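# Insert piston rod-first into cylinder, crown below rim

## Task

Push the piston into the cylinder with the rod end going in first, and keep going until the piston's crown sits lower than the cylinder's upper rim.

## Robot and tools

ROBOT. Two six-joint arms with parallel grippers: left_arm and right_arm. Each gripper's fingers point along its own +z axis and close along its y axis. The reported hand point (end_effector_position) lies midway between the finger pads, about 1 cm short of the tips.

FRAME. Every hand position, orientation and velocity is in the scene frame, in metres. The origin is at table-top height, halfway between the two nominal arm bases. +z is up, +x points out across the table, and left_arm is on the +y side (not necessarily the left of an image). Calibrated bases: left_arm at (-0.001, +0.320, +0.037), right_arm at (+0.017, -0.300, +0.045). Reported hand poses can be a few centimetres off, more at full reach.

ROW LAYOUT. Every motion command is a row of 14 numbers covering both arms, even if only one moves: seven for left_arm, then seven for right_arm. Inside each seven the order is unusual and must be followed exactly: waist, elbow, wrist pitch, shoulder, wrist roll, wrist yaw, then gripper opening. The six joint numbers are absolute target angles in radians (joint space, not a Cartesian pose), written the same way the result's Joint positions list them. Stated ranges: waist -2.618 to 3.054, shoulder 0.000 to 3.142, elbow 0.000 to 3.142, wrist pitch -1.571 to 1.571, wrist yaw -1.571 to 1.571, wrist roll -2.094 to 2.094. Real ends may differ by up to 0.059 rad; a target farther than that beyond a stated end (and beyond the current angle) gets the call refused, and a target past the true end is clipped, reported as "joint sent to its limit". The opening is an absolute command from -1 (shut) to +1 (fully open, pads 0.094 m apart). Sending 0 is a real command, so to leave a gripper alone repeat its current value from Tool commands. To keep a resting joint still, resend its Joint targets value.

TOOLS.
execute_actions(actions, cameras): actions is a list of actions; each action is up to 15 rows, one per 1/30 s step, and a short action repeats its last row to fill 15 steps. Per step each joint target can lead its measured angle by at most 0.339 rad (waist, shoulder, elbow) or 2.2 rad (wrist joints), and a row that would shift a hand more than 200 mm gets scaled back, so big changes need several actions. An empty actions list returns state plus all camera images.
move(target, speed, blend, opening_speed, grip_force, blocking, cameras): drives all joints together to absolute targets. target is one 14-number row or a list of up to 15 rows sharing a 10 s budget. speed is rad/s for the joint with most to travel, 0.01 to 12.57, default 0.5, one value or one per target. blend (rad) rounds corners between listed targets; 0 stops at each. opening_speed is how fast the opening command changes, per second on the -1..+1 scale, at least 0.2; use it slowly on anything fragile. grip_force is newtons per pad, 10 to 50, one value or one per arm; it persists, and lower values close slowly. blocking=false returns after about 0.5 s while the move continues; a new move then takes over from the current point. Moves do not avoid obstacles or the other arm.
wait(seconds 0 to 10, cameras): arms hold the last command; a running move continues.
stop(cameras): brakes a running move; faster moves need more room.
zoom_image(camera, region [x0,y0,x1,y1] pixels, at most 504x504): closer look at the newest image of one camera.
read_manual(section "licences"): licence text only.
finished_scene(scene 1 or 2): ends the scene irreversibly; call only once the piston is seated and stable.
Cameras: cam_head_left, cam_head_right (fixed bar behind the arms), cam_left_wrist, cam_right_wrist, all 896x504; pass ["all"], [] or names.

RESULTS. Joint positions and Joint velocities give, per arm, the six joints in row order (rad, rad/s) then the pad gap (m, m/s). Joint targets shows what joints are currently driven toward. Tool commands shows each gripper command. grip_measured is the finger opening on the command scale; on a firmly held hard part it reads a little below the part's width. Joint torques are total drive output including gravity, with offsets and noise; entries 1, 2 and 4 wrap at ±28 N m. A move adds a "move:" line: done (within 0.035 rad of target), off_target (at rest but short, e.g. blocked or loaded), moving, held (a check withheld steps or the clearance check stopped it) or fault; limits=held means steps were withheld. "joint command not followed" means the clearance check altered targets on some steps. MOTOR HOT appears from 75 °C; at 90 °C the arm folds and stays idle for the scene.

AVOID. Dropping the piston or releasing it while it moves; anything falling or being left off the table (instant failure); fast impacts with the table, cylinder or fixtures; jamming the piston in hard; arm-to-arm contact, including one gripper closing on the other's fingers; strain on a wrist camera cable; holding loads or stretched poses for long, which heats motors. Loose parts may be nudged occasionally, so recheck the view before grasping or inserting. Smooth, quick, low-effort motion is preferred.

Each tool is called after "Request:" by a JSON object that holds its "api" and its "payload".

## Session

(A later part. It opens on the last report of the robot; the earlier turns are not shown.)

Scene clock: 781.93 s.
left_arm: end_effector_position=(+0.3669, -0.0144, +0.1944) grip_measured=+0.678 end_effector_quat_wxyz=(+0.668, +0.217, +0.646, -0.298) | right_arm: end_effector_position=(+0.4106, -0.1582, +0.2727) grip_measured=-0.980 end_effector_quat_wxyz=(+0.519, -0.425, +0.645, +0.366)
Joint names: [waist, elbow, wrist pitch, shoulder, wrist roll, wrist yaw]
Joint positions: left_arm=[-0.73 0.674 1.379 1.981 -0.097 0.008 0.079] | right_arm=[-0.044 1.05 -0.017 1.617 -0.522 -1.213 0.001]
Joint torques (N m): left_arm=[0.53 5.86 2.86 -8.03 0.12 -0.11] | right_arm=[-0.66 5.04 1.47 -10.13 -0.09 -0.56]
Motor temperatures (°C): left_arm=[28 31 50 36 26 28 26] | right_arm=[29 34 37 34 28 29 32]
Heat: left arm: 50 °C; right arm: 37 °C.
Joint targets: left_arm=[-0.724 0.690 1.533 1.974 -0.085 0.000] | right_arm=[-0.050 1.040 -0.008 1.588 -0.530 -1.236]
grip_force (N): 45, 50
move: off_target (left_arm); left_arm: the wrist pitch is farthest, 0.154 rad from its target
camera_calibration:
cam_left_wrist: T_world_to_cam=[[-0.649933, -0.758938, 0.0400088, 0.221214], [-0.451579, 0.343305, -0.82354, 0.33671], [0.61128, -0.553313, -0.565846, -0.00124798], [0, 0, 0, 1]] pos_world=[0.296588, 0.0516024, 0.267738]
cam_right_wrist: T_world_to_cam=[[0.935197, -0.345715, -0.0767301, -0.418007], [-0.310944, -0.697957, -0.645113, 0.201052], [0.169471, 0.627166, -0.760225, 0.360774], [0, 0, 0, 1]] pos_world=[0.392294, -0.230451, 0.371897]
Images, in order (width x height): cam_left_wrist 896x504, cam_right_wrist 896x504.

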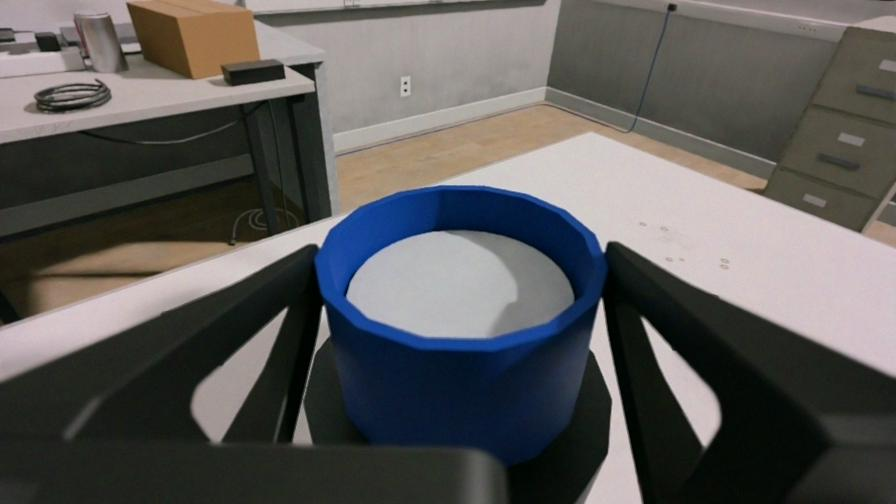

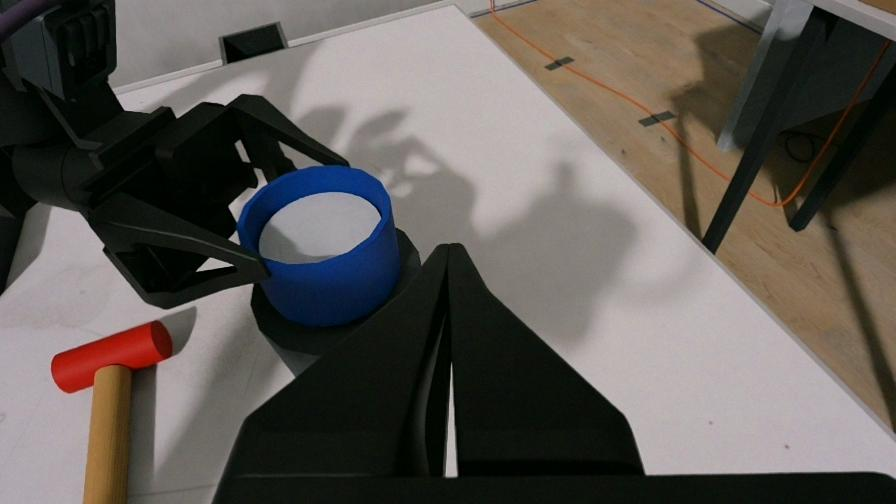

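Request:
{"api": "move", "payload": {"target": [-0.722, 0.688, 1.570, 2.020, -0.065, 0.0, 0.55, -0.05, 1.0395, -0.0078, 1.5876, -0.5305, -1.2358, -1.0], "speed": 0.08, "cameras": ["cam_left_wrist", "cam_right_wrist"]}}

Request:
{"api": "zoom_image", "payload": {"camera": "cam_right_wrist", "region": [180, 100, 440, 360]}}

Scene clock: 788.77 s.
left_arm: end_effector_position=(+0.3664, -0.0151, +0.1927) grip_measured=+0.678 end_effector_quat_wxyz=(+0.679, +0.222, +0.634, -0.297) | right_arm: end_effector_position=(+0.4106, -0.1582, +0.2727) grip_measured=-0.980 end_effector_quat_wxyz=(+0.519, -0.425, +0.645, +0.366)
Joint names: [waist, elbow, wrist pitch, shoulder, wrist roll, wrist yaw]
Joint positions: left_arm=[-0.73 0.674 1.442 2.018 -0.077 0.013 0.079] | right_arm=[-0.044 1.05 -0.017 1.617 -0.522 -1.213 0.001]
Joint torques (N m): left_arm=[0.7 5.5 2.59 -7.51 0.12 -0.17] | right_arm=[-0.49 5.08 1.48 -10 -0.07 -0.53]
Heat: left arm: 51 °C; right arm: 37 °C.
Joint targets: left_arm=[-0.722 0.688 1.570 2.020 -0.065 0.000] | right_arm=[-0.050 1.040 -0.008 1.588 -0.530 -1.236]
grip_force (N): 45, 50
move: off_target (left_arm); left_arm: the wrist pitch is farthest, 0.128 rad from its target
camera_calibration:
cam_left_wrist: T_world_to_cam=[[-0.653442, -0.756688, 0.0209121, 0.225387], [-0.422852, 0.341964, -0.8392, 0.327743], [0.627861, -0.557211, -0.543421, -0.012693], [0, 0, 0, 1]] pos_world=[0.293834, 0.0513985, 0.263431]
cam_right_wrist: T_world_to_cam=[[0.935197, -0.345715, -0.0767301, -0.418007], [-0.310944, -0.697957, -0.645113, 0.201052], [0.169471, 0.627166, -0.760225, 0.360774], [0, 0, 0, 1]] pos_world=[0.392294, -0.230451, 0.371897]
Images, in order (width x height): cam_left_wrist 896x504, cam_right_wrist 896x504.

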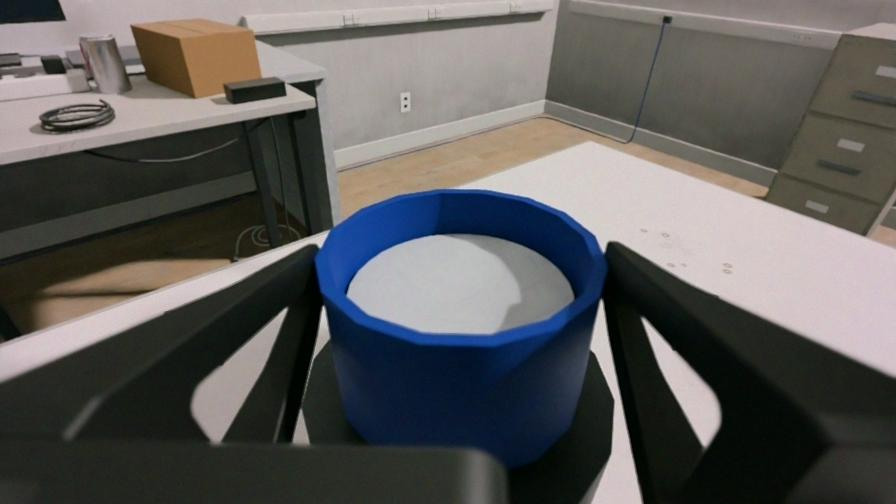

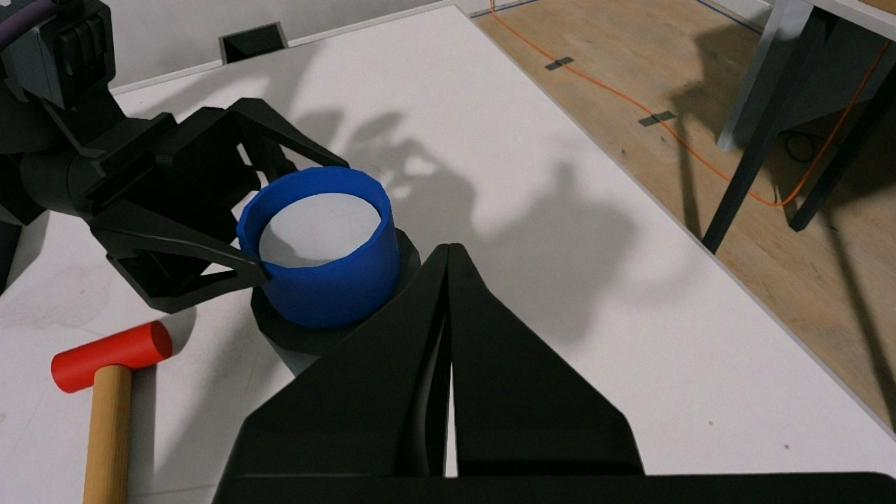

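Scaled by 1.938 from the camera's 896x504 image, which has a finer 1280x720 frame.

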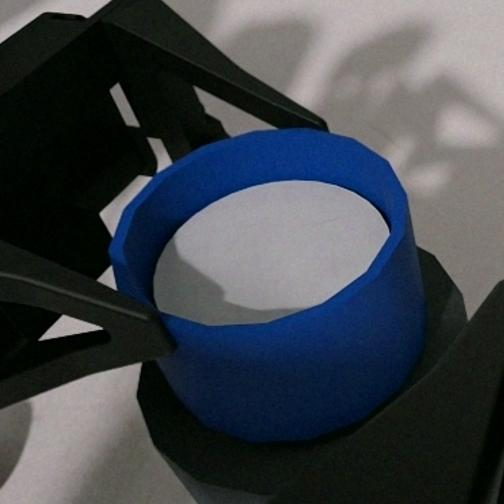

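Request:
{"api": "move", "payload": {"target": [-0.722, 0.688, 1.590, 2.060, -0.065, 0.0, 0.55, -0.05, 1.0395, -0.0078, 1.5876, -0.5305, -1.2358, -1.0], "speed": 0.06, "cameras": ["cam_left_wrist", "cam_right_wrist"]}}

Request:
{"api": "zoom_image", "payload": {"camera": "cam_right_wrist", "region": [180, 100, 440, 360]}}

Scene clock: 790.50 s.
left_arm: end_effector_position=(+0.3662, -0.0150, +0.1905) grip_measured=+0.678 end_effector_quat_wxyz=(+0.684, +0.221, +0.628, -0.298) | right_arm: end_effector_position=(+0.4106, -0.1582, +0.2727) grip_measured=-0.980 end_effector_quat_wxyz=(+0.519, -0.425, +0.645, +0.366)
Joint names: [waist, elbow, wrist pitch, shoulder, wrist roll, wrist yaw]
Joint positions: left_arm=[-0.73 0.674 1.485 2.045 -0.075 0.013 0.079] | right_arm=[-0.044 1.05 -0.017 1.617 -0.522 -1.213 0.001]
Joint torques (N m): left_arm=[0.7 5.35 2.21 -6.69 0.11 -0.18] | right_arm=[-0.5 5 1.47 -10.13 -0.04 -0.54]
Heat: left arm: 51 °C; right arm: 37 °C.
Joint targets: left_arm=[-0.722 0.688 1.573 2.060 -0.065 0.000] | right_arm=[-0.050 1.040 -0.008 1.588 -0.530 -1.236]
joint sent to its limit (left arm) — the wrist pitch, upper limit.
grip_force (N): 45, 50
move: off_target (left_arm); left_arm: the wrist pitch is farthest, 0.105 rad from its target
camera_calibration:
cam_left_wrist: T_world_to_cam=[[-0.653828, -0.756407, 0.0189183, 0.225896], [-0.411432, 0.33443, -0.847868, 0.323167], [0.635007, -0.562143, -0.529869, -0.0190473], [0, 0, 0, 1]] pos_world=[0.292753, 0.0520853, 0.259637]
cam_right_wrist: T_world_to_cam=[[0.935197, -0.345715, -0.0767301, -0.418007], [-0.310944, -0.697957, -0.645113, 0.201052], [0.169471, 0.627166, -0.760225, 0.360774], [0, 0, 0, 1]] pos_world=[0.392294, -0.230451, 0.371897]
Images, in order (width x height): cam_left_wrist 896x504, cam_right_wrist 896x504.

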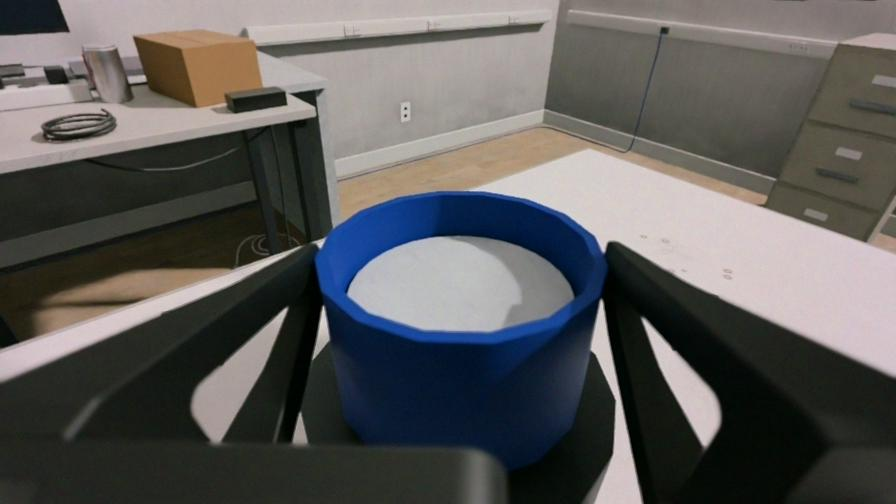

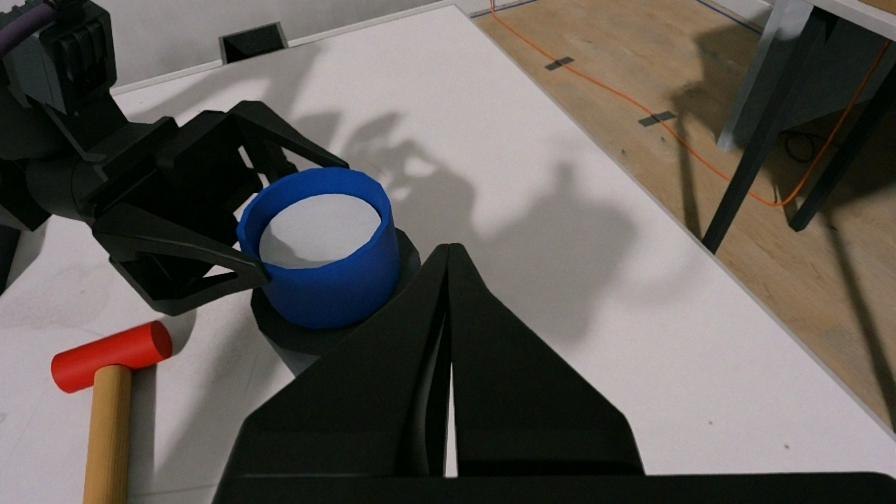

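Scaled by 1.938 from the camera's 896x504 image, which has a finer 1280x720 frame.

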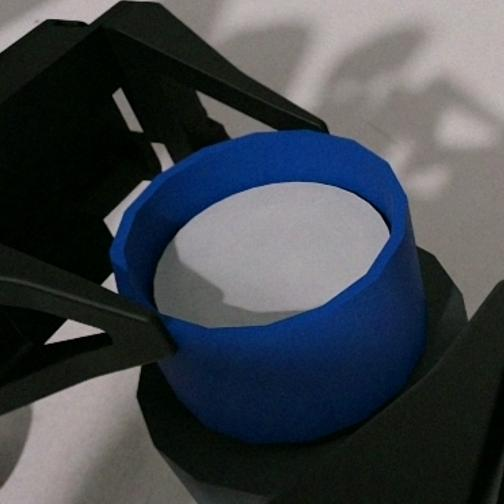

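Request:
{"api": "move", "payload": {"target": [[-0.722, 0.688, 1.59, 2.07, -0.065, 0.025, 0.55, -0.05, 1.0395, -0.0078, 1.5876, -0.5305, -1.2358, -1.0], [-0.722, 0.688, 1.59, 2.08, -0.02, -0.025, 0.55, -0.05, 1.0395, -0.0078, 1.5876, -0.5305, -1.2358, -1.0], [-0.722, 0.688, 1.50, 2.08, -0.10, 0.02, 0.55, -0.05, 1.0395, -0.0078, 1.5876, -0.5305, -1.2358, -1.0], [-0.722, 0.688, 1.59, 2.08, -0.05, 0.0, 0.55, -0.05, 1.0395, -0.0078, 1.5876, -0.5305, -1.2358, -1.0]], "speed": 0.1, "blend": [0.005, 0.005, 0.005, 0], "cameras": ["cam_left_wrist", "cam_right_wrist"]}}

Request:
{"api": "zoom_image", "payload": {"camera": "cam_right_wrist", "region": [180, 100, 440, 360]}}

Scene clock: 795.27 s.
left_arm: end_effector_position=(+0.3655, -0.0160, +0.1878) grip_measured=+0.678 end_effector_quat_wxyz=(+0.684, +0.228, +0.627, -0.295) | right_arm: end_effector_position=(+0.4106, -0.1582, +0.2727) grip_measured=-0.980 end_effector_quat_wxyz=(+0.519, -0.425, +0.645, +0.366)
Joint names: [waist, elbow, wrist pitch, shoulder, wrist roll, wrist yaw]
Joint positions: left_arm=[-0.73 0.674 1.489 2.053 -0.062 0.02 0.079] | right_arm=[-0.044 1.05 -0.017 1.617 -0.522 -1.213 0.001]
Joint torques (N m): left_arm=[0.7 5.34 2.17 -5.85 0.12 -0.25] | right_arm=[-0.58 4.98 1.47 -10.04 -0.07 -0.53]
Heat: left arm: 51 °C; right arm: 37 °C.
Joint targets: left_arm=[-0.722 0.688 1.573 2.080 -0.050 0.000] | right_arm=[-0.050 1.040 -0.008 1.588 -0.530 -1.236]
joint sent to its limit (left arm) — the wrist pitch, upper limit.
grip_force (N): 45, 50
move: off_target (left_arm); joint sent to its limit at targets 1 and 2; left_arm: the wrist pitch is farthest, 0.101 rad from its target
camera_calibration:
cam_left_wrist: T_world_to_cam=[[-0.657944, -0.753052, 0.0048759, 0.228945], [-0.403902, 0.347411, -0.846268, 0.318105], [0.635589, -0.558766, -0.532735, -0.0202039], [0, 0, 0, 1]] pos_world=[0.291958, 0.0506054, 0.257322]
cam_right_wrist: T_world_to_cam=[[0.935197, -0.345715, -0.0767301, -0.418007], [-0.310944, -0.697957, -0.645113, 0.201052], [0.169471, 0.627166, -0.760225, 0.360774], [0, 0, 0, 1]] pos_world=[0.392294, -0.230451, 0.371897]
Images, in order (width x height): cam_left_wrist 896x504, cam_right_wrist 896x504.

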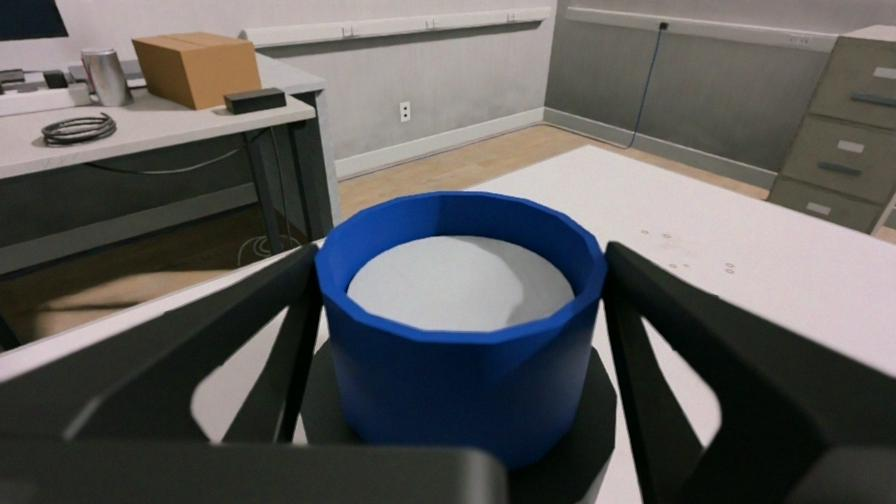

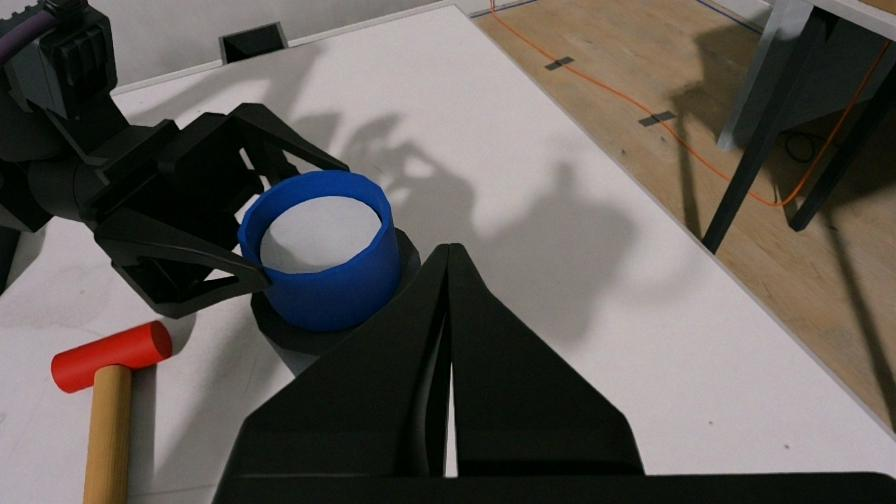

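Scaled by 1.938 from the camera's 896x504 image, which has a finer 1280x720 frame.

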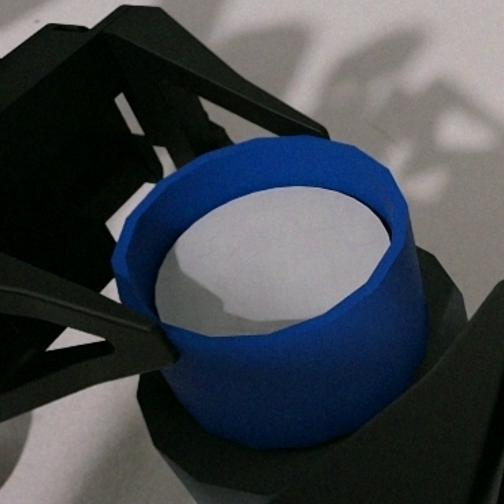

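Request:
{"api": "move", "payload": {"target": [[-0.722, 0.688, 1.59, 2.10, -0.09, 0.03, 0.55, -0.05, 1.0395, -0.0078, 1.5876, -0.5305, -1.2358, -1.0], [-0.722, 0.688, 1.50, 2.12, -0.01, -0.03, 0.55, -0.05, 1.0395, -0.0078, 1.5876, -0.5305, -1.2358, -1.0], [-0.722, 0.688, 1.59, 2.13, -0.10, 0.03, 0.55, -0.05, 1.0395, -0.0078, 1.5876, -0.5305, -1.2358, -1.0], [-0.722, 0.688, 1.57, 2.13, -0.05, 0.0, 0.55, -0.05, 1.0395, -0.0078, 1.5876, -0.5305, -1.2358, -1.0]], "speed": 0.12, "blend": [0.005, 0.005, 0.005, 0], "cameras": ["cam_left_wrist", "cam_right_wrist"]}}

Request:
{"api": "zoom_image", "payload": {"camera": "cam_right_wrist", "region": [180, 100, 440, 360]}}

Scene clock: 798.60 s.
left_arm: end_effector_position=(+0.3653, -0.0164, +0.1838) grip_measured=+0.678 end_effector_quat_wxyz=(+0.683, +0.231, +0.628, -0.293) | right_arm: end_effector_position=(+0.4106, -0.1582, +0.2727) grip_measured=-0.980 end_effector_quat_wxyz=(+0.519, -0.425, +0.645, +0.366)
Joint names: [waist, elbow, wrist pitch, shoulder, wrist roll, wrist yaw]
Joint positions: left_arm=[-0.73 0.674 1.497 2.065 -0.055 0.023 0.079] | right_arm=[-0.044 1.05 -0.017 1.617 -0.522 -1.213 0.001]
Joint torques (N m): left_arm=[0.7 5.29 2.07 -3.28 0.06 -0.28] | right_arm=[-0.54 4.97 1.45 -10.07 -0.07 -0.53]
Heat: left arm: 50 °C; right arm: 37 °C.
Joint targets: left_arm=[-0.722 0.688 1.570 2.130 -0.050 0.000] | right_arm=[-0.050 1.040 -0.008 1.588 -0.530 -1.236]
joint sent to its limit (left arm) — the wrist pitch, upper limit.
grip_force (N): 45, 50
move: off_target (left_arm); joint sent to its limit at targets 1 and 3; left_arm: the wrist pitch is farthest, 0.073 rad from its target
camera_calibration:
cam_left_wrist: T_world_to_cam=[[-0.659054, -0.752091, -0.00268737, 0.23036], [-0.401916, 0.355213, -0.843971, 0.313813], [0.635698, -0.555142, -0.536382, -0.0217288], [0, 0, 0, 1]] pos_world=[0.291759, 0.0497184, 0.253814]
cam_right_wrist: T_world_to_cam=[[0.935197, -0.345715, -0.0767301, -0.418007], [-0.310944, -0.697957, -0.645113, 0.201052], [0.169471, 0.627166, -0.760225, 0.360774], [0, 0, 0, 1]] pos_world=[0.392294, -0.230451, 0.371897]
Images, in order (width x height): cam_left_wrist 896x504, cam_right_wrist 896x504.

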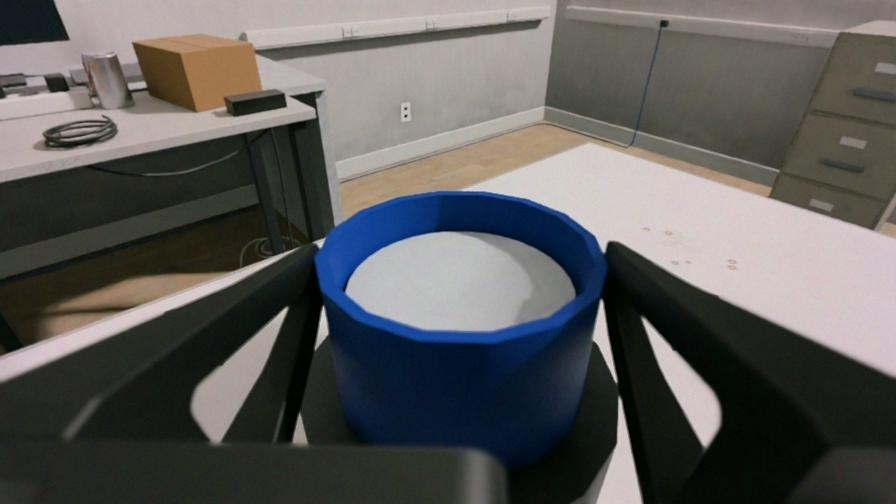

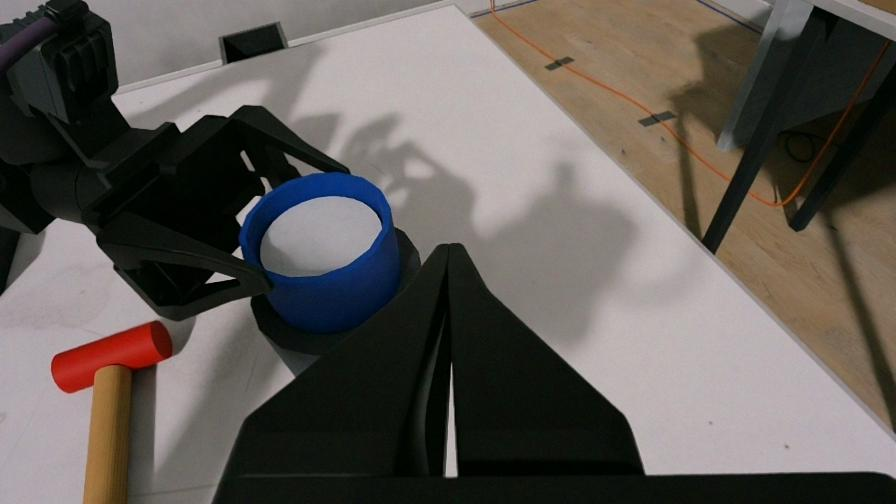

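Scaled by 1.938 from the camera's 896x504 image, which has a finer 1280x720 frame.

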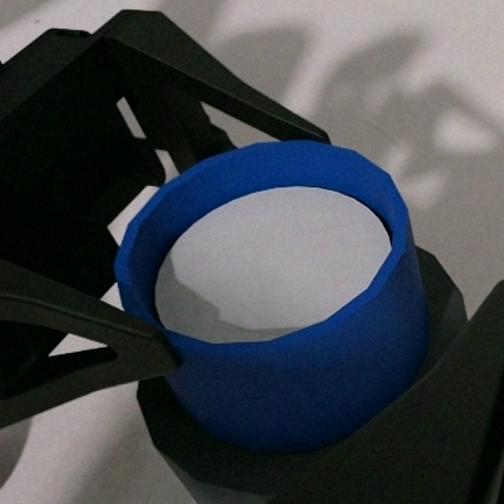

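Request:
{"api": "move", "payload": {"target": [[-0.722, 0.688, 1.55, 2.09, -0.05, 0.0, 0.55, -0.05, 1.0395, -0.0078, 1.5876, -0.5305, -1.2358, -1.0], [-0.722, 0.688, 1.55, 2.09, -0.05, 0.0, 1.0, -0.05, 1.0395, -0.0078, 1.5876, -0.5305, -1.2358, -1.0]], "speed": 0.1, "opening_speed": 0.25, "cameras": ["cam_left_wrist", "cam_right_wrist"]}}

Request:
{"api": "zoom_image", "payload": {"camera": "cam_right_wrist", "region": [180, 100, 440, 360]}}

Scene clock: 804.60 s.
left_arm: end_effector_position=(+0.3668, -0.0152, +0.1828) grip_measured=+0.998 end_effector_quat_wxyz=(+0.684, +0.228, +0.630, -0.289) | right_arm: end_effector_position=(+0.4106, -0.1582, +0.2727) grip_measured=-0.980 end_effector_quat_wxyz=(+0.519, -0.425, +0.645, +0.366)
Joint names: [waist, elbow, wrist pitch, shoulder, wrist roll, wrist yaw]
Joint positions: left_arm=[-0.73 0.674 1.495 2.067 -0.055 0.012 0.094] | right_arm=[-0.044 1.05 -0.017 1.617 -0.522 -1.213 0.001]
Joint torques (N m): left_arm=[0.7 5.19 1.9 -6.17 0.06 -0.16] | right_arm=[-0.59 4.98 1.48 -10.1 -0.06 -0.54]
Heat: left arm: 49 °C; right arm: 37 °C.
Joint targets: left_arm=[-0.722 0.688 1.550 2.090 -0.050 0.000] | right_arm=[-0.050 1.040 -0.008 1.588 -0.530 -1.236]
grip_force (N): 45, 50
move: off_target (left_arm); target 2's new numbers were sent with left_arm's wrist pitch 0.053 rad from that target; left_arm: the wrist pitch is farthest, 0.055 rad from its target
camera_calibration:
cam_left_wrist: T_world_to_cam=[[-0.651005, -0.759072, -0.0015872, 0.22896], [-0.408255, 0.351894, -0.842318, 0.315123], [0.639938, -0.547705, -0.538979, -0.0235337], [0, 0, 0, 1]] pos_world=[0.292765, 0.0500176, 0.253113]
cam_right_wrist: T_world_to_cam=[[0.935197, -0.345715, -0.0767301, -0.418007], [-0.310944, -0.697957, -0.645113, 0.201052], [0.169471, 0.627166, -0.760225, 0.360774], [0, 0, 0, 1]] pos_world=[0.392294, -0.230451, 0.371897]
Images, in order (width x height): cam_left_wrist 896x504, cam_right_wrist 896x504.

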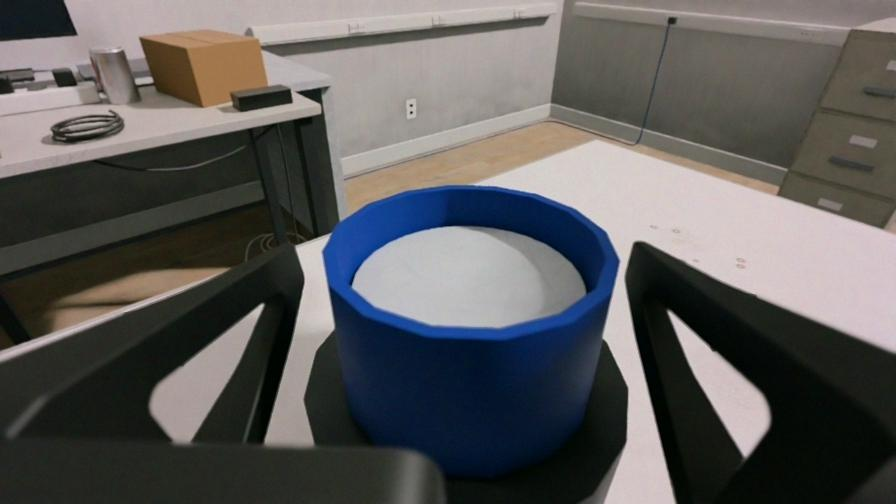

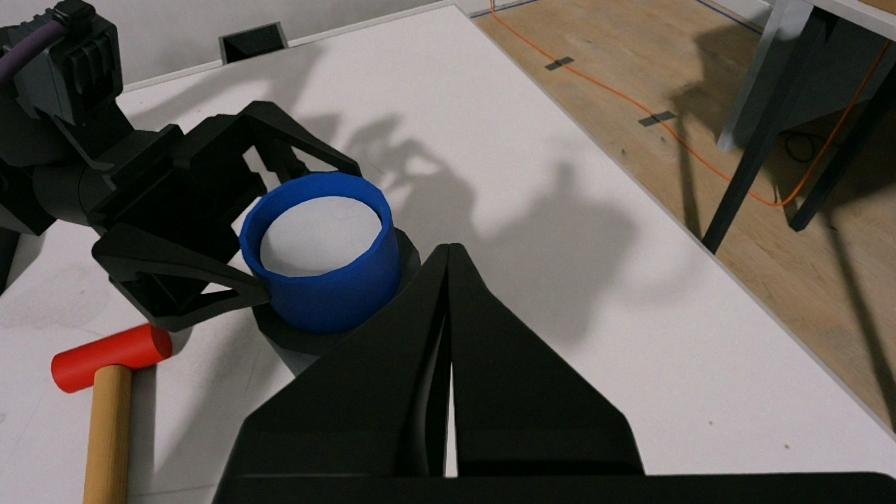

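Scaled by 1.938 from the camera's 896x504 image, which has a finer 1280x720 frame.

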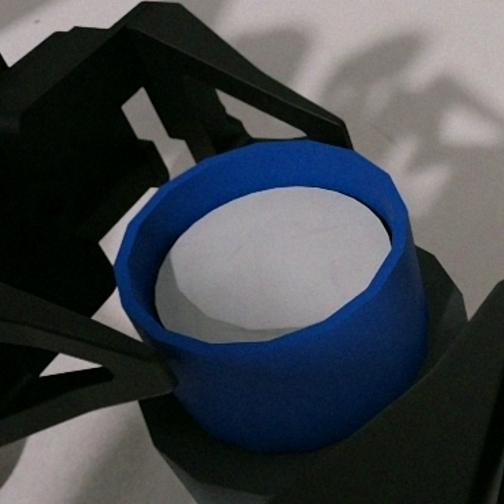

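Request:
{"api": "zoom_image", "payload": {"camera": "cam_left_wrist", "region": [280, 170, 660, 504]}}

Scaled by 1.326 from the camera's 896x504 image, which has a finer 1280x720 frame.

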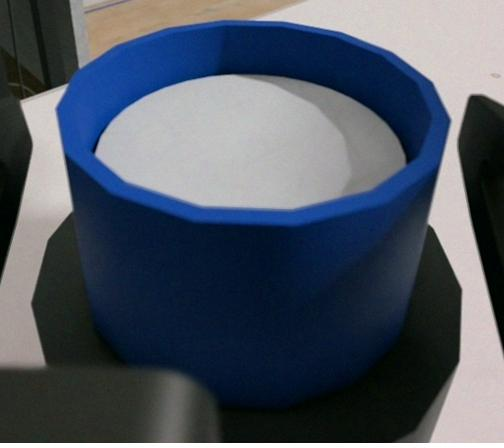

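Request:
{"api": "move", "payload": {"target": [[-0.724, 0.728, 1.345, 1.980, 0.010, 0.0, 1.0, -0.05, 1.0395, -0.0078, 1.5876, -0.5305, -1.2358, -1.0], [-0.724, 0.728, 1.345, 1.980, 0.010, 0.0, 0.55, -0.05, 1.0395, -0.0078, 1.5876, -0.5305, -1.2358, -1.0]], "speed": 0.15, "opening_speed": 0.3, "cameras": ["cam_left_wrist", "cam_right_wrist"]}}

Request:
{"api": "zoom_image", "payload": {"camera": "cam_left_wrist", "region": [280, 170, 660, 504]}}

Request:
{"api": "zoom_image", "payload": {"camera": "cam_right_wrist", "region": [180, 100, 440, 360]}}

Scene clock: 810.73 s.
left_arm: end_effector_position=(+0.3715, -0.0218, +0.1809) grip_measured=+0.687 end_effector_quat_wxyz=(+0.670, +0.258, +0.644, -0.264) | right_arm: end_effector_position=(+0.4106, -0.1582, +0.2727) grip_measured=-0.980 end_effector_quat_wxyz=(+0.519, -0.425, +0.645, +0.366)
Joint names: [waist, elbow, wrist pitch, shoulder, wrist roll, wrist yaw]
Joint positions: left_arm=[-0.73 0.706 1.351 2.02 0.005 0.022 0.079] | right_arm=[-0.044 1.05 -0.017 1.617 -0.522 -1.213 0.001]
Joint torques (N m): left_arm=[0.53 6.26 1.35 -10.84 0.05 -0.26] | right_arm=[-0.59 5.03 1.48 -10.18 -0.07 -0.53]
Heat: left arm: 48 °C; right arm: 37 °C.
Joint targets: left_arm=[-0.724 0.728 1.345 1.980 0.010 0.000] | right_arm=[-0.050 1.040 -0.008 1.588 -0.530 -1.236]
grip_force (N): 45, 50
move: off_target (left_arm); target 2's new numbers were sent with left_arm's shoulder 0.040 rad from that target; left_arm: the shoulder is farthest, 0.040 rad from its target
camera_calibration:
cam_left_wrist: T_world_to_cam=[[-0.655579, -0.752448, -0.0635357, 0.240035], [-0.411779, 0.426755, -0.805182, 0.313953], [0.632972, -0.501698, -0.589614, -0.0184964], [0, 0, 0, 1]] pos_world=[0.298349, 0.0373533, 0.257134]
cam_right_wrist: T_world_to_cam=[[0.935197, -0.345715, -0.0767301, -0.418007], [-0.310944, -0.697957, -0.645113, 0.201052], [0.169471, 0.627166, -0.760225, 0.360774], [0, 0, 0, 1]] pos_world=[0.392294, -0.230451, 0.371897]
Images, in order (width x height): cam_left_wrist 896x504, cam_right_wrist 896x504.

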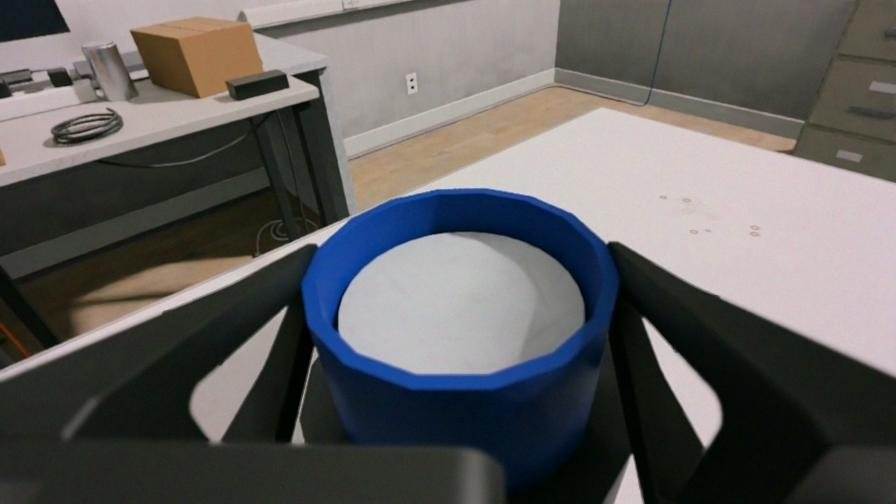

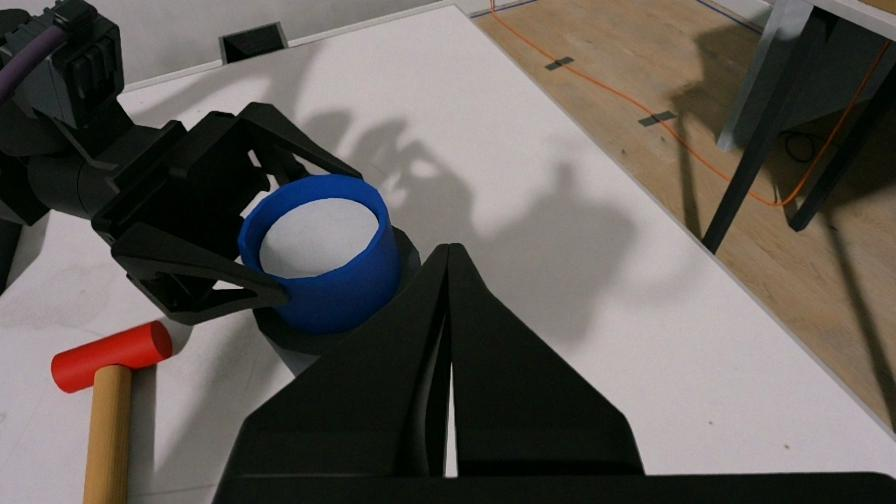

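Scaled by 1.326 from the camera's 896x504 image, which has a finer 1280x720 frame.

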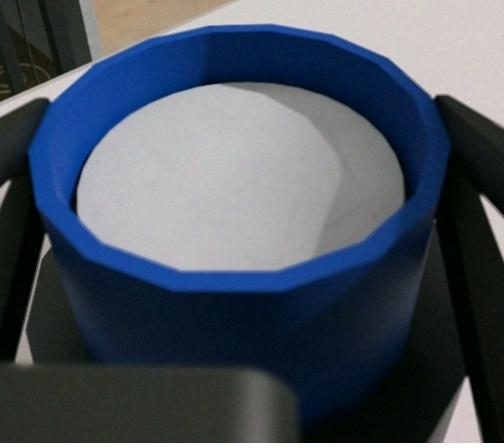

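Scaled by 1.938 from the camera's 896x504 image, which has a finer 1280x720 frame.

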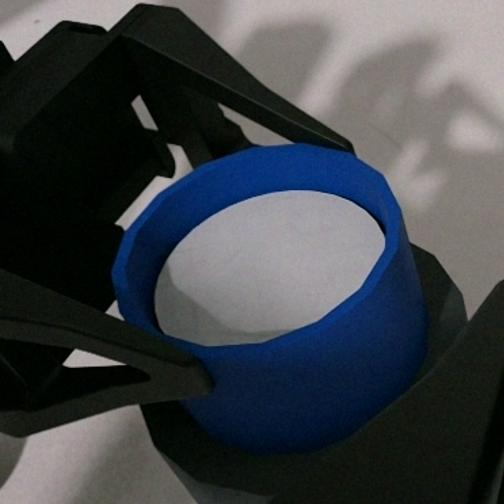

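Request:
{"api": "move", "payload": {"target": [-0.724, 0.710, 1.310, 2.10, 0.010, 0.0, 0.55, -0.05, 1.0395, -0.0078, 1.5876, -0.5305, -1.2358, -1.0], "speed": 0.1, "cameras": ["cam_left_wrist", "cam_right_wrist"]}}

Request:
{"api": "zoom_image", "payload": {"camera": "cam_right_wrist", "region": [180, 100, 440, 360]}}

Scene clock: 813.50 s.
left_arm: end_effector_position=(+0.3716, -0.0221, +0.1777) grip_measured=+0.687 end_effector_quat_wxyz=(+0.674, +0.257, +0.640, -0.266) | right_arm: end_effector_position=(+0.4106, -0.1582, +0.2727) grip_measured=-0.980 end_effector_quat_wxyz=(+0.519, -0.425, +0.645, +0.366)
Joint names: [waist, elbow, wrist pitch, shoulder, wrist roll, wrist yaw]
Joint positions: left_arm=[-0.73 0.706 1.391 2.047 0.005 0.023 0.079] | right_arm=[-0.044 1.05 -0.017 1.617 -0.522 -1.213 0.001]
Joint torques (N m): left_arm=[0.53 4.7 0.66 -4.22 0.05 -0.27] | right_arm=[-0.59 5.05 1.47 -10.14 -0.09 -0.53]
Heat: left arm: 47 °C; right arm: 36 °C.
Joint targets: left_arm=[-0.724 0.710 1.310 2.100 0.010 0.000] | right_arm=[-0.050 1.040 -0.008 1.588 -0.530 -1.236]
grip_force (N): 45, 50
move: off_target (left_arm); left_arm: the wrist pitch is farthest, 0.081 rad from its target
camera_calibration:
cam_left_wrist: T_world_to_cam=[[-0.655596, -0.752452, -0.0633132, 0.239687], [-0.4039, 0.420279, -0.812546, 0.309725], [0.638011, -0.50713, -0.579449, -0.0243365], [0, 0, 0, 1]] pos_world=[0.297763, 0.0378404, 0.252739]
cam_right_wrist: T_world_to_cam=[[0.935197, -0.345715, -0.0767301, -0.418007], [-0.310944, -0.697957, -0.645113, 0.201052], [0.169471, 0.627166, -0.760225, 0.360774], [0, 0, 0, 1]] pos_world=[0.392294, -0.230451, 0.371897]
Images, in order (width x height): cam_left_wrist 896x504, cam_right_wrist 896x504.

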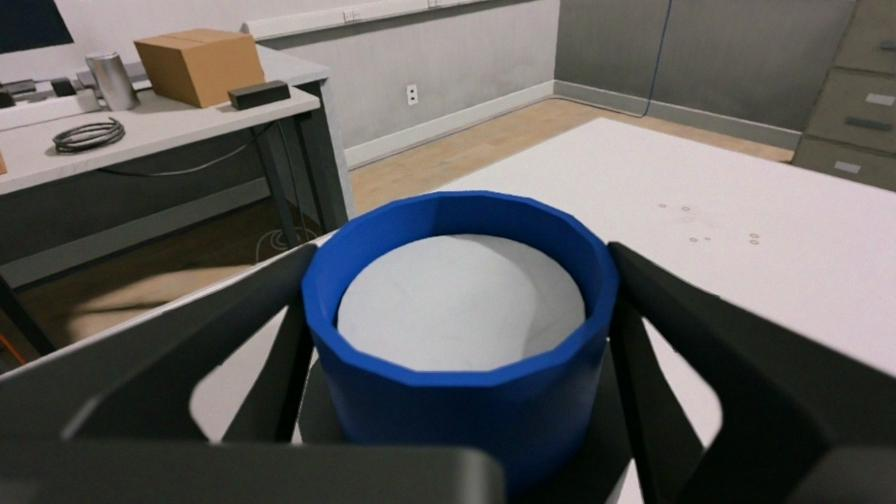

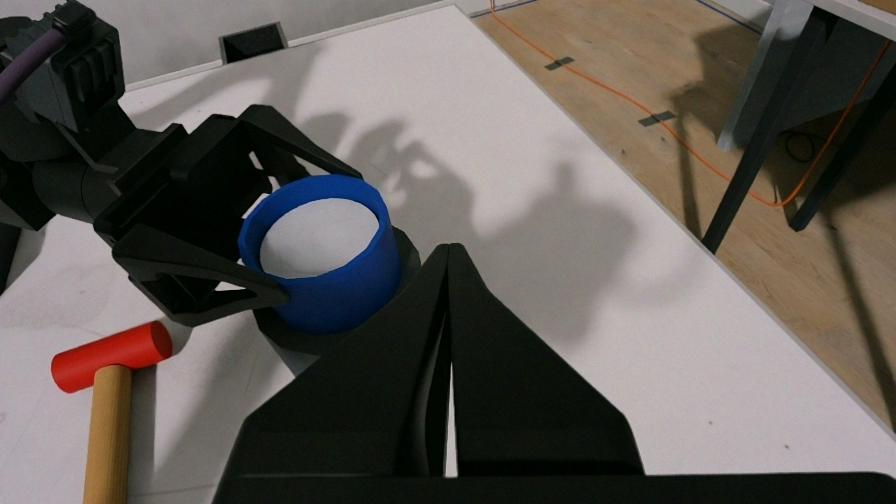

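Scaled by 1.938 from the camera's 896x504 image, which has a finer 1280x720 frame.

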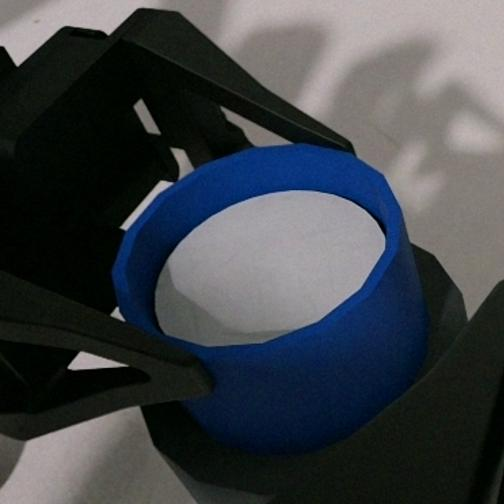

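Request:
{"api": "move", "payload": {"target": [[-0.724, 0.710, 1.310, 2.10, 0.010, 0.0, 0.55, 0.10, 1.95, -1.25, 1.70, 0.5, 0.0, -1.0], [-0.724, 0.710, 1.310, 2.10, 0.010, 0.0, 0.55, 0.666, 2.23, -1.425, 2.10, 1.58, 0.005, -1.0]], "speed": [0.9, 0.6], "blend": [0.2, 0], "cameras": ["cam_left_wrist", "cam_right_wrist", "cam_head_right"]}}

Scene clock: 820.57 s.
left_arm: end_effector_position=(+0.3716, -0.0221, +0.1777) grip_measured=+0.687 end_effector_quat_wxyz=(+0.674, +0.257, +0.640, -0.266) | right_arm: end_effector_position=(+0.3788, -0.0242, +0.2389) grip_measured=-0.980 end_effector_quat_wxyz=(+0.053, +0.442, +0.886, +0.127)
Joint names: [waist, elbow, wrist pitch, shoulder, wrist roll, wrist yaw]
Joint positions: left_arm=[-0.73 0.706 1.391 2.047 0.005 0.023 0.079] | right_arm=[0.67 2.2 -1.408 2.088 1.57 -0.019 0.001]
Joint torques (N m): left_arm=[0.53 4.71 0.66 -4.22 0.06 -0.28] | right_arm=[-0.31 7.64 0.51 -9.78 0.09 0.26]
Motor temperatures (°C): left_arm=[28 31 45 34 26 28 27] | right_arm=[29 34 36 34 28 29 32]
Heat: left arm: 45 °C; right arm: 36 °C.
Joint targets: left_arm=[-0.724 0.710 1.310 2.100 0.010 0.000] | right_arm=[0.666 2.230 -1.425 2.100 1.580 0.005]
grip_force (N): 45, 50
move: off_target (left_arm); left_arm: the wrist pitch is farthest, 0.081 rad from its target
camera_calibration:
cam_left_wrist: T_world_to_cam=[[-0.655596, -0.752452, -0.0633132, 0.239687], [-0.4039, 0.420279, -0.812546, 0.309725], [0.638011, -0.50713, -0.579449, -0.0243365], [0, 0, 0, 1]] pos_world=[0.297763, 0.0378404, 0.252739]
cam_right_wrist: T_world_to_cam=[[-0.785944, -0.538558, -0.303722, 0.357075], [-0.592797, 0.516729, 0.617723, 0.0973299], [-0.175738, 0.665542, -0.725376, 0.379799], [0, 0, 0, 1]] pos_world=[0.405083, -0.110759, 0.323826]
Images, in order (width x height): cam_head_right 896x504, cam_left_wrist 896x504, cam_right_wrist 896x504.

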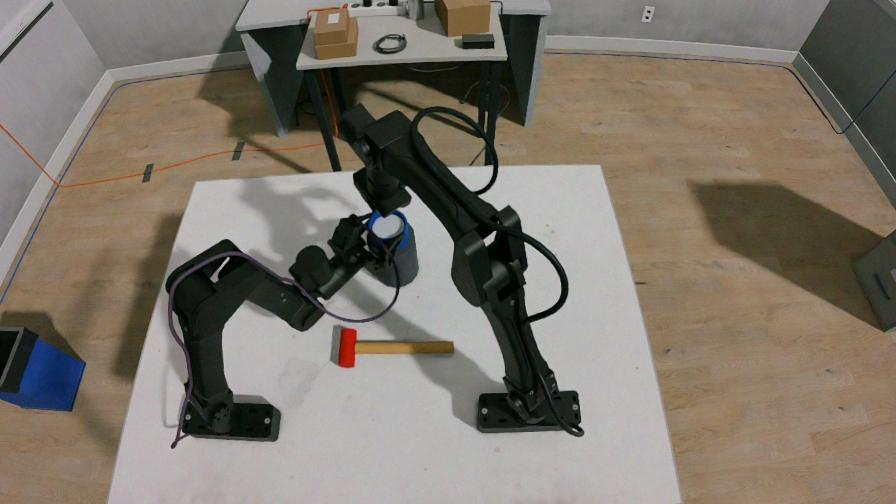

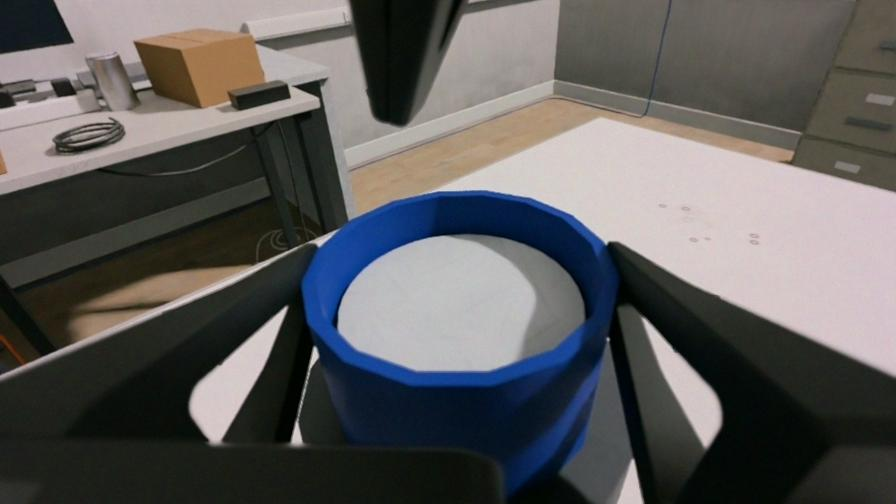

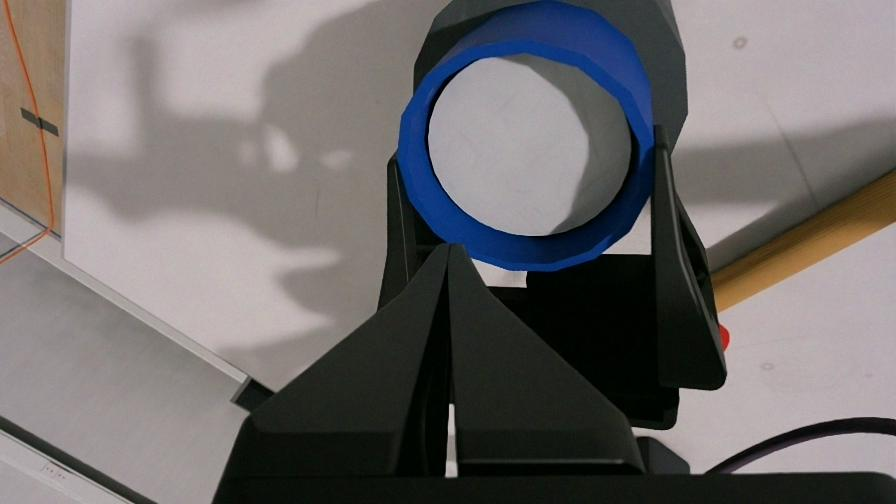

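Request:
{"api": "move", "payload": {"target": [-0.724, 0.710, 1.310, 2.10, 0.010, 0.0, 0.55, 0.666, 2.149, -1.385, 2.115, 1.58, 0.038, -1.0], "speed": 0.2, "cameras": ["cam_left_wrist", "cam_right_wrist"]}}

Scene clock: 824.53 s.
left_arm: end_effector_position=(+0.3716, -0.0221, +0.1777) grip_measured=+0.687 end_effector_quat_wxyz=(+0.674, +0.257, +0.640, -0.266) | right_arm: end_effector_position=(+0.3822, -0.0285, +0.2214) grip_measured=-0.980 end_effector_quat_wxyz=(+0.059, +0.445, +0.887, +0.106)
Joint names: [waist, elbow, wrist pitch, shoulder, wrist roll, wrist yaw]
Joint positions: left_arm=[-0.73 0.706 1.391 2.047 0.005 0.023 0.079] | right_arm=[0.67 2.159 -1.385 2.103 1.571 0.011 0.001]
Joint torques (N m): left_arm=[0.51 4.7 0.66 -4.23 0.06 -0.27] | right_arm=[-0.32 4.42 0.65 -10 0.09 0.29]
Heat: left arm: 44 °C; right arm: 36 °C.
Joint targets: left_arm=[-0.724 0.710 1.310 2.100 0.010 0.000] | right_arm=[0.666 2.149 -1.385 2.115 1.580 0.038]
grip_force (N): 45, 50
move: off_target (left_arm); left_arm: the wrist pitch is farthest, 0.081 rad from its target
camera_calibration:
cam_left_wrist: T_world_to_cam=[[-0.655596, -0.752452, -0.0633132, 0.239687], [-0.4039, 0.420279, -0.812546, 0.309725], [0.638011, -0.50713, -0.579449, -0.0243365], [0, 0, 0, 1]] pos_world=[0.297763, 0.0378404, 0.252739]
cam_right_wrist: T_world_to_cam=[[-0.793101, -0.544235, -0.273494, 0.347854], [-0.582918, 0.547993, 0.599925, 0.113402], [-0.176627, 0.635225, -0.751859, 0.375837], [0, 0, 0, 1]] pos_world=[0.40837, -0.11157, 0.30968]
Images, in order (width x height): cam_left_wrist 896x504, cam_right_wrist 896x504.

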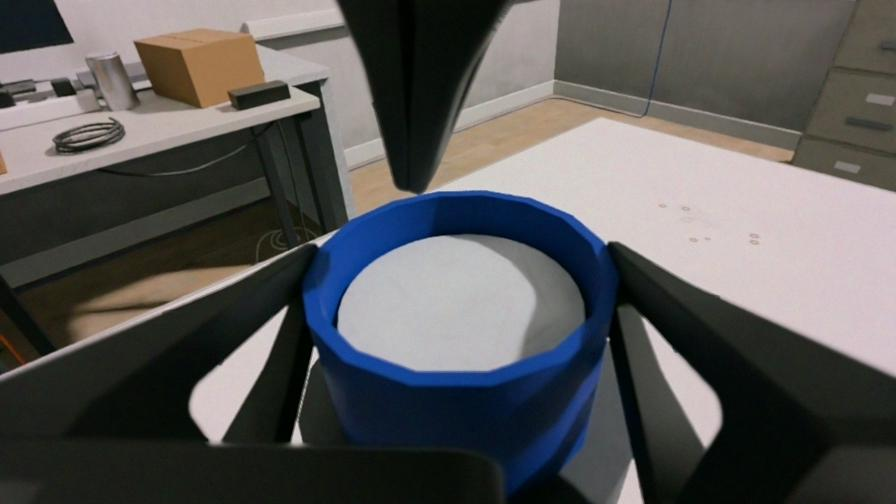

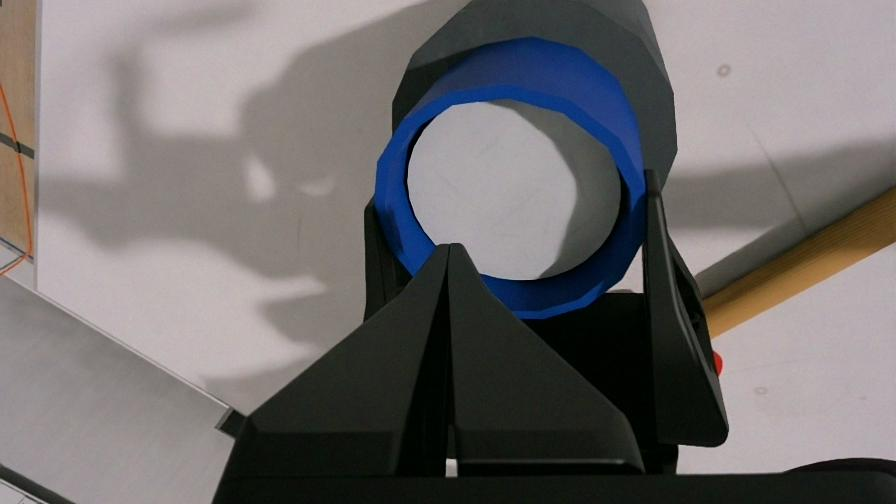

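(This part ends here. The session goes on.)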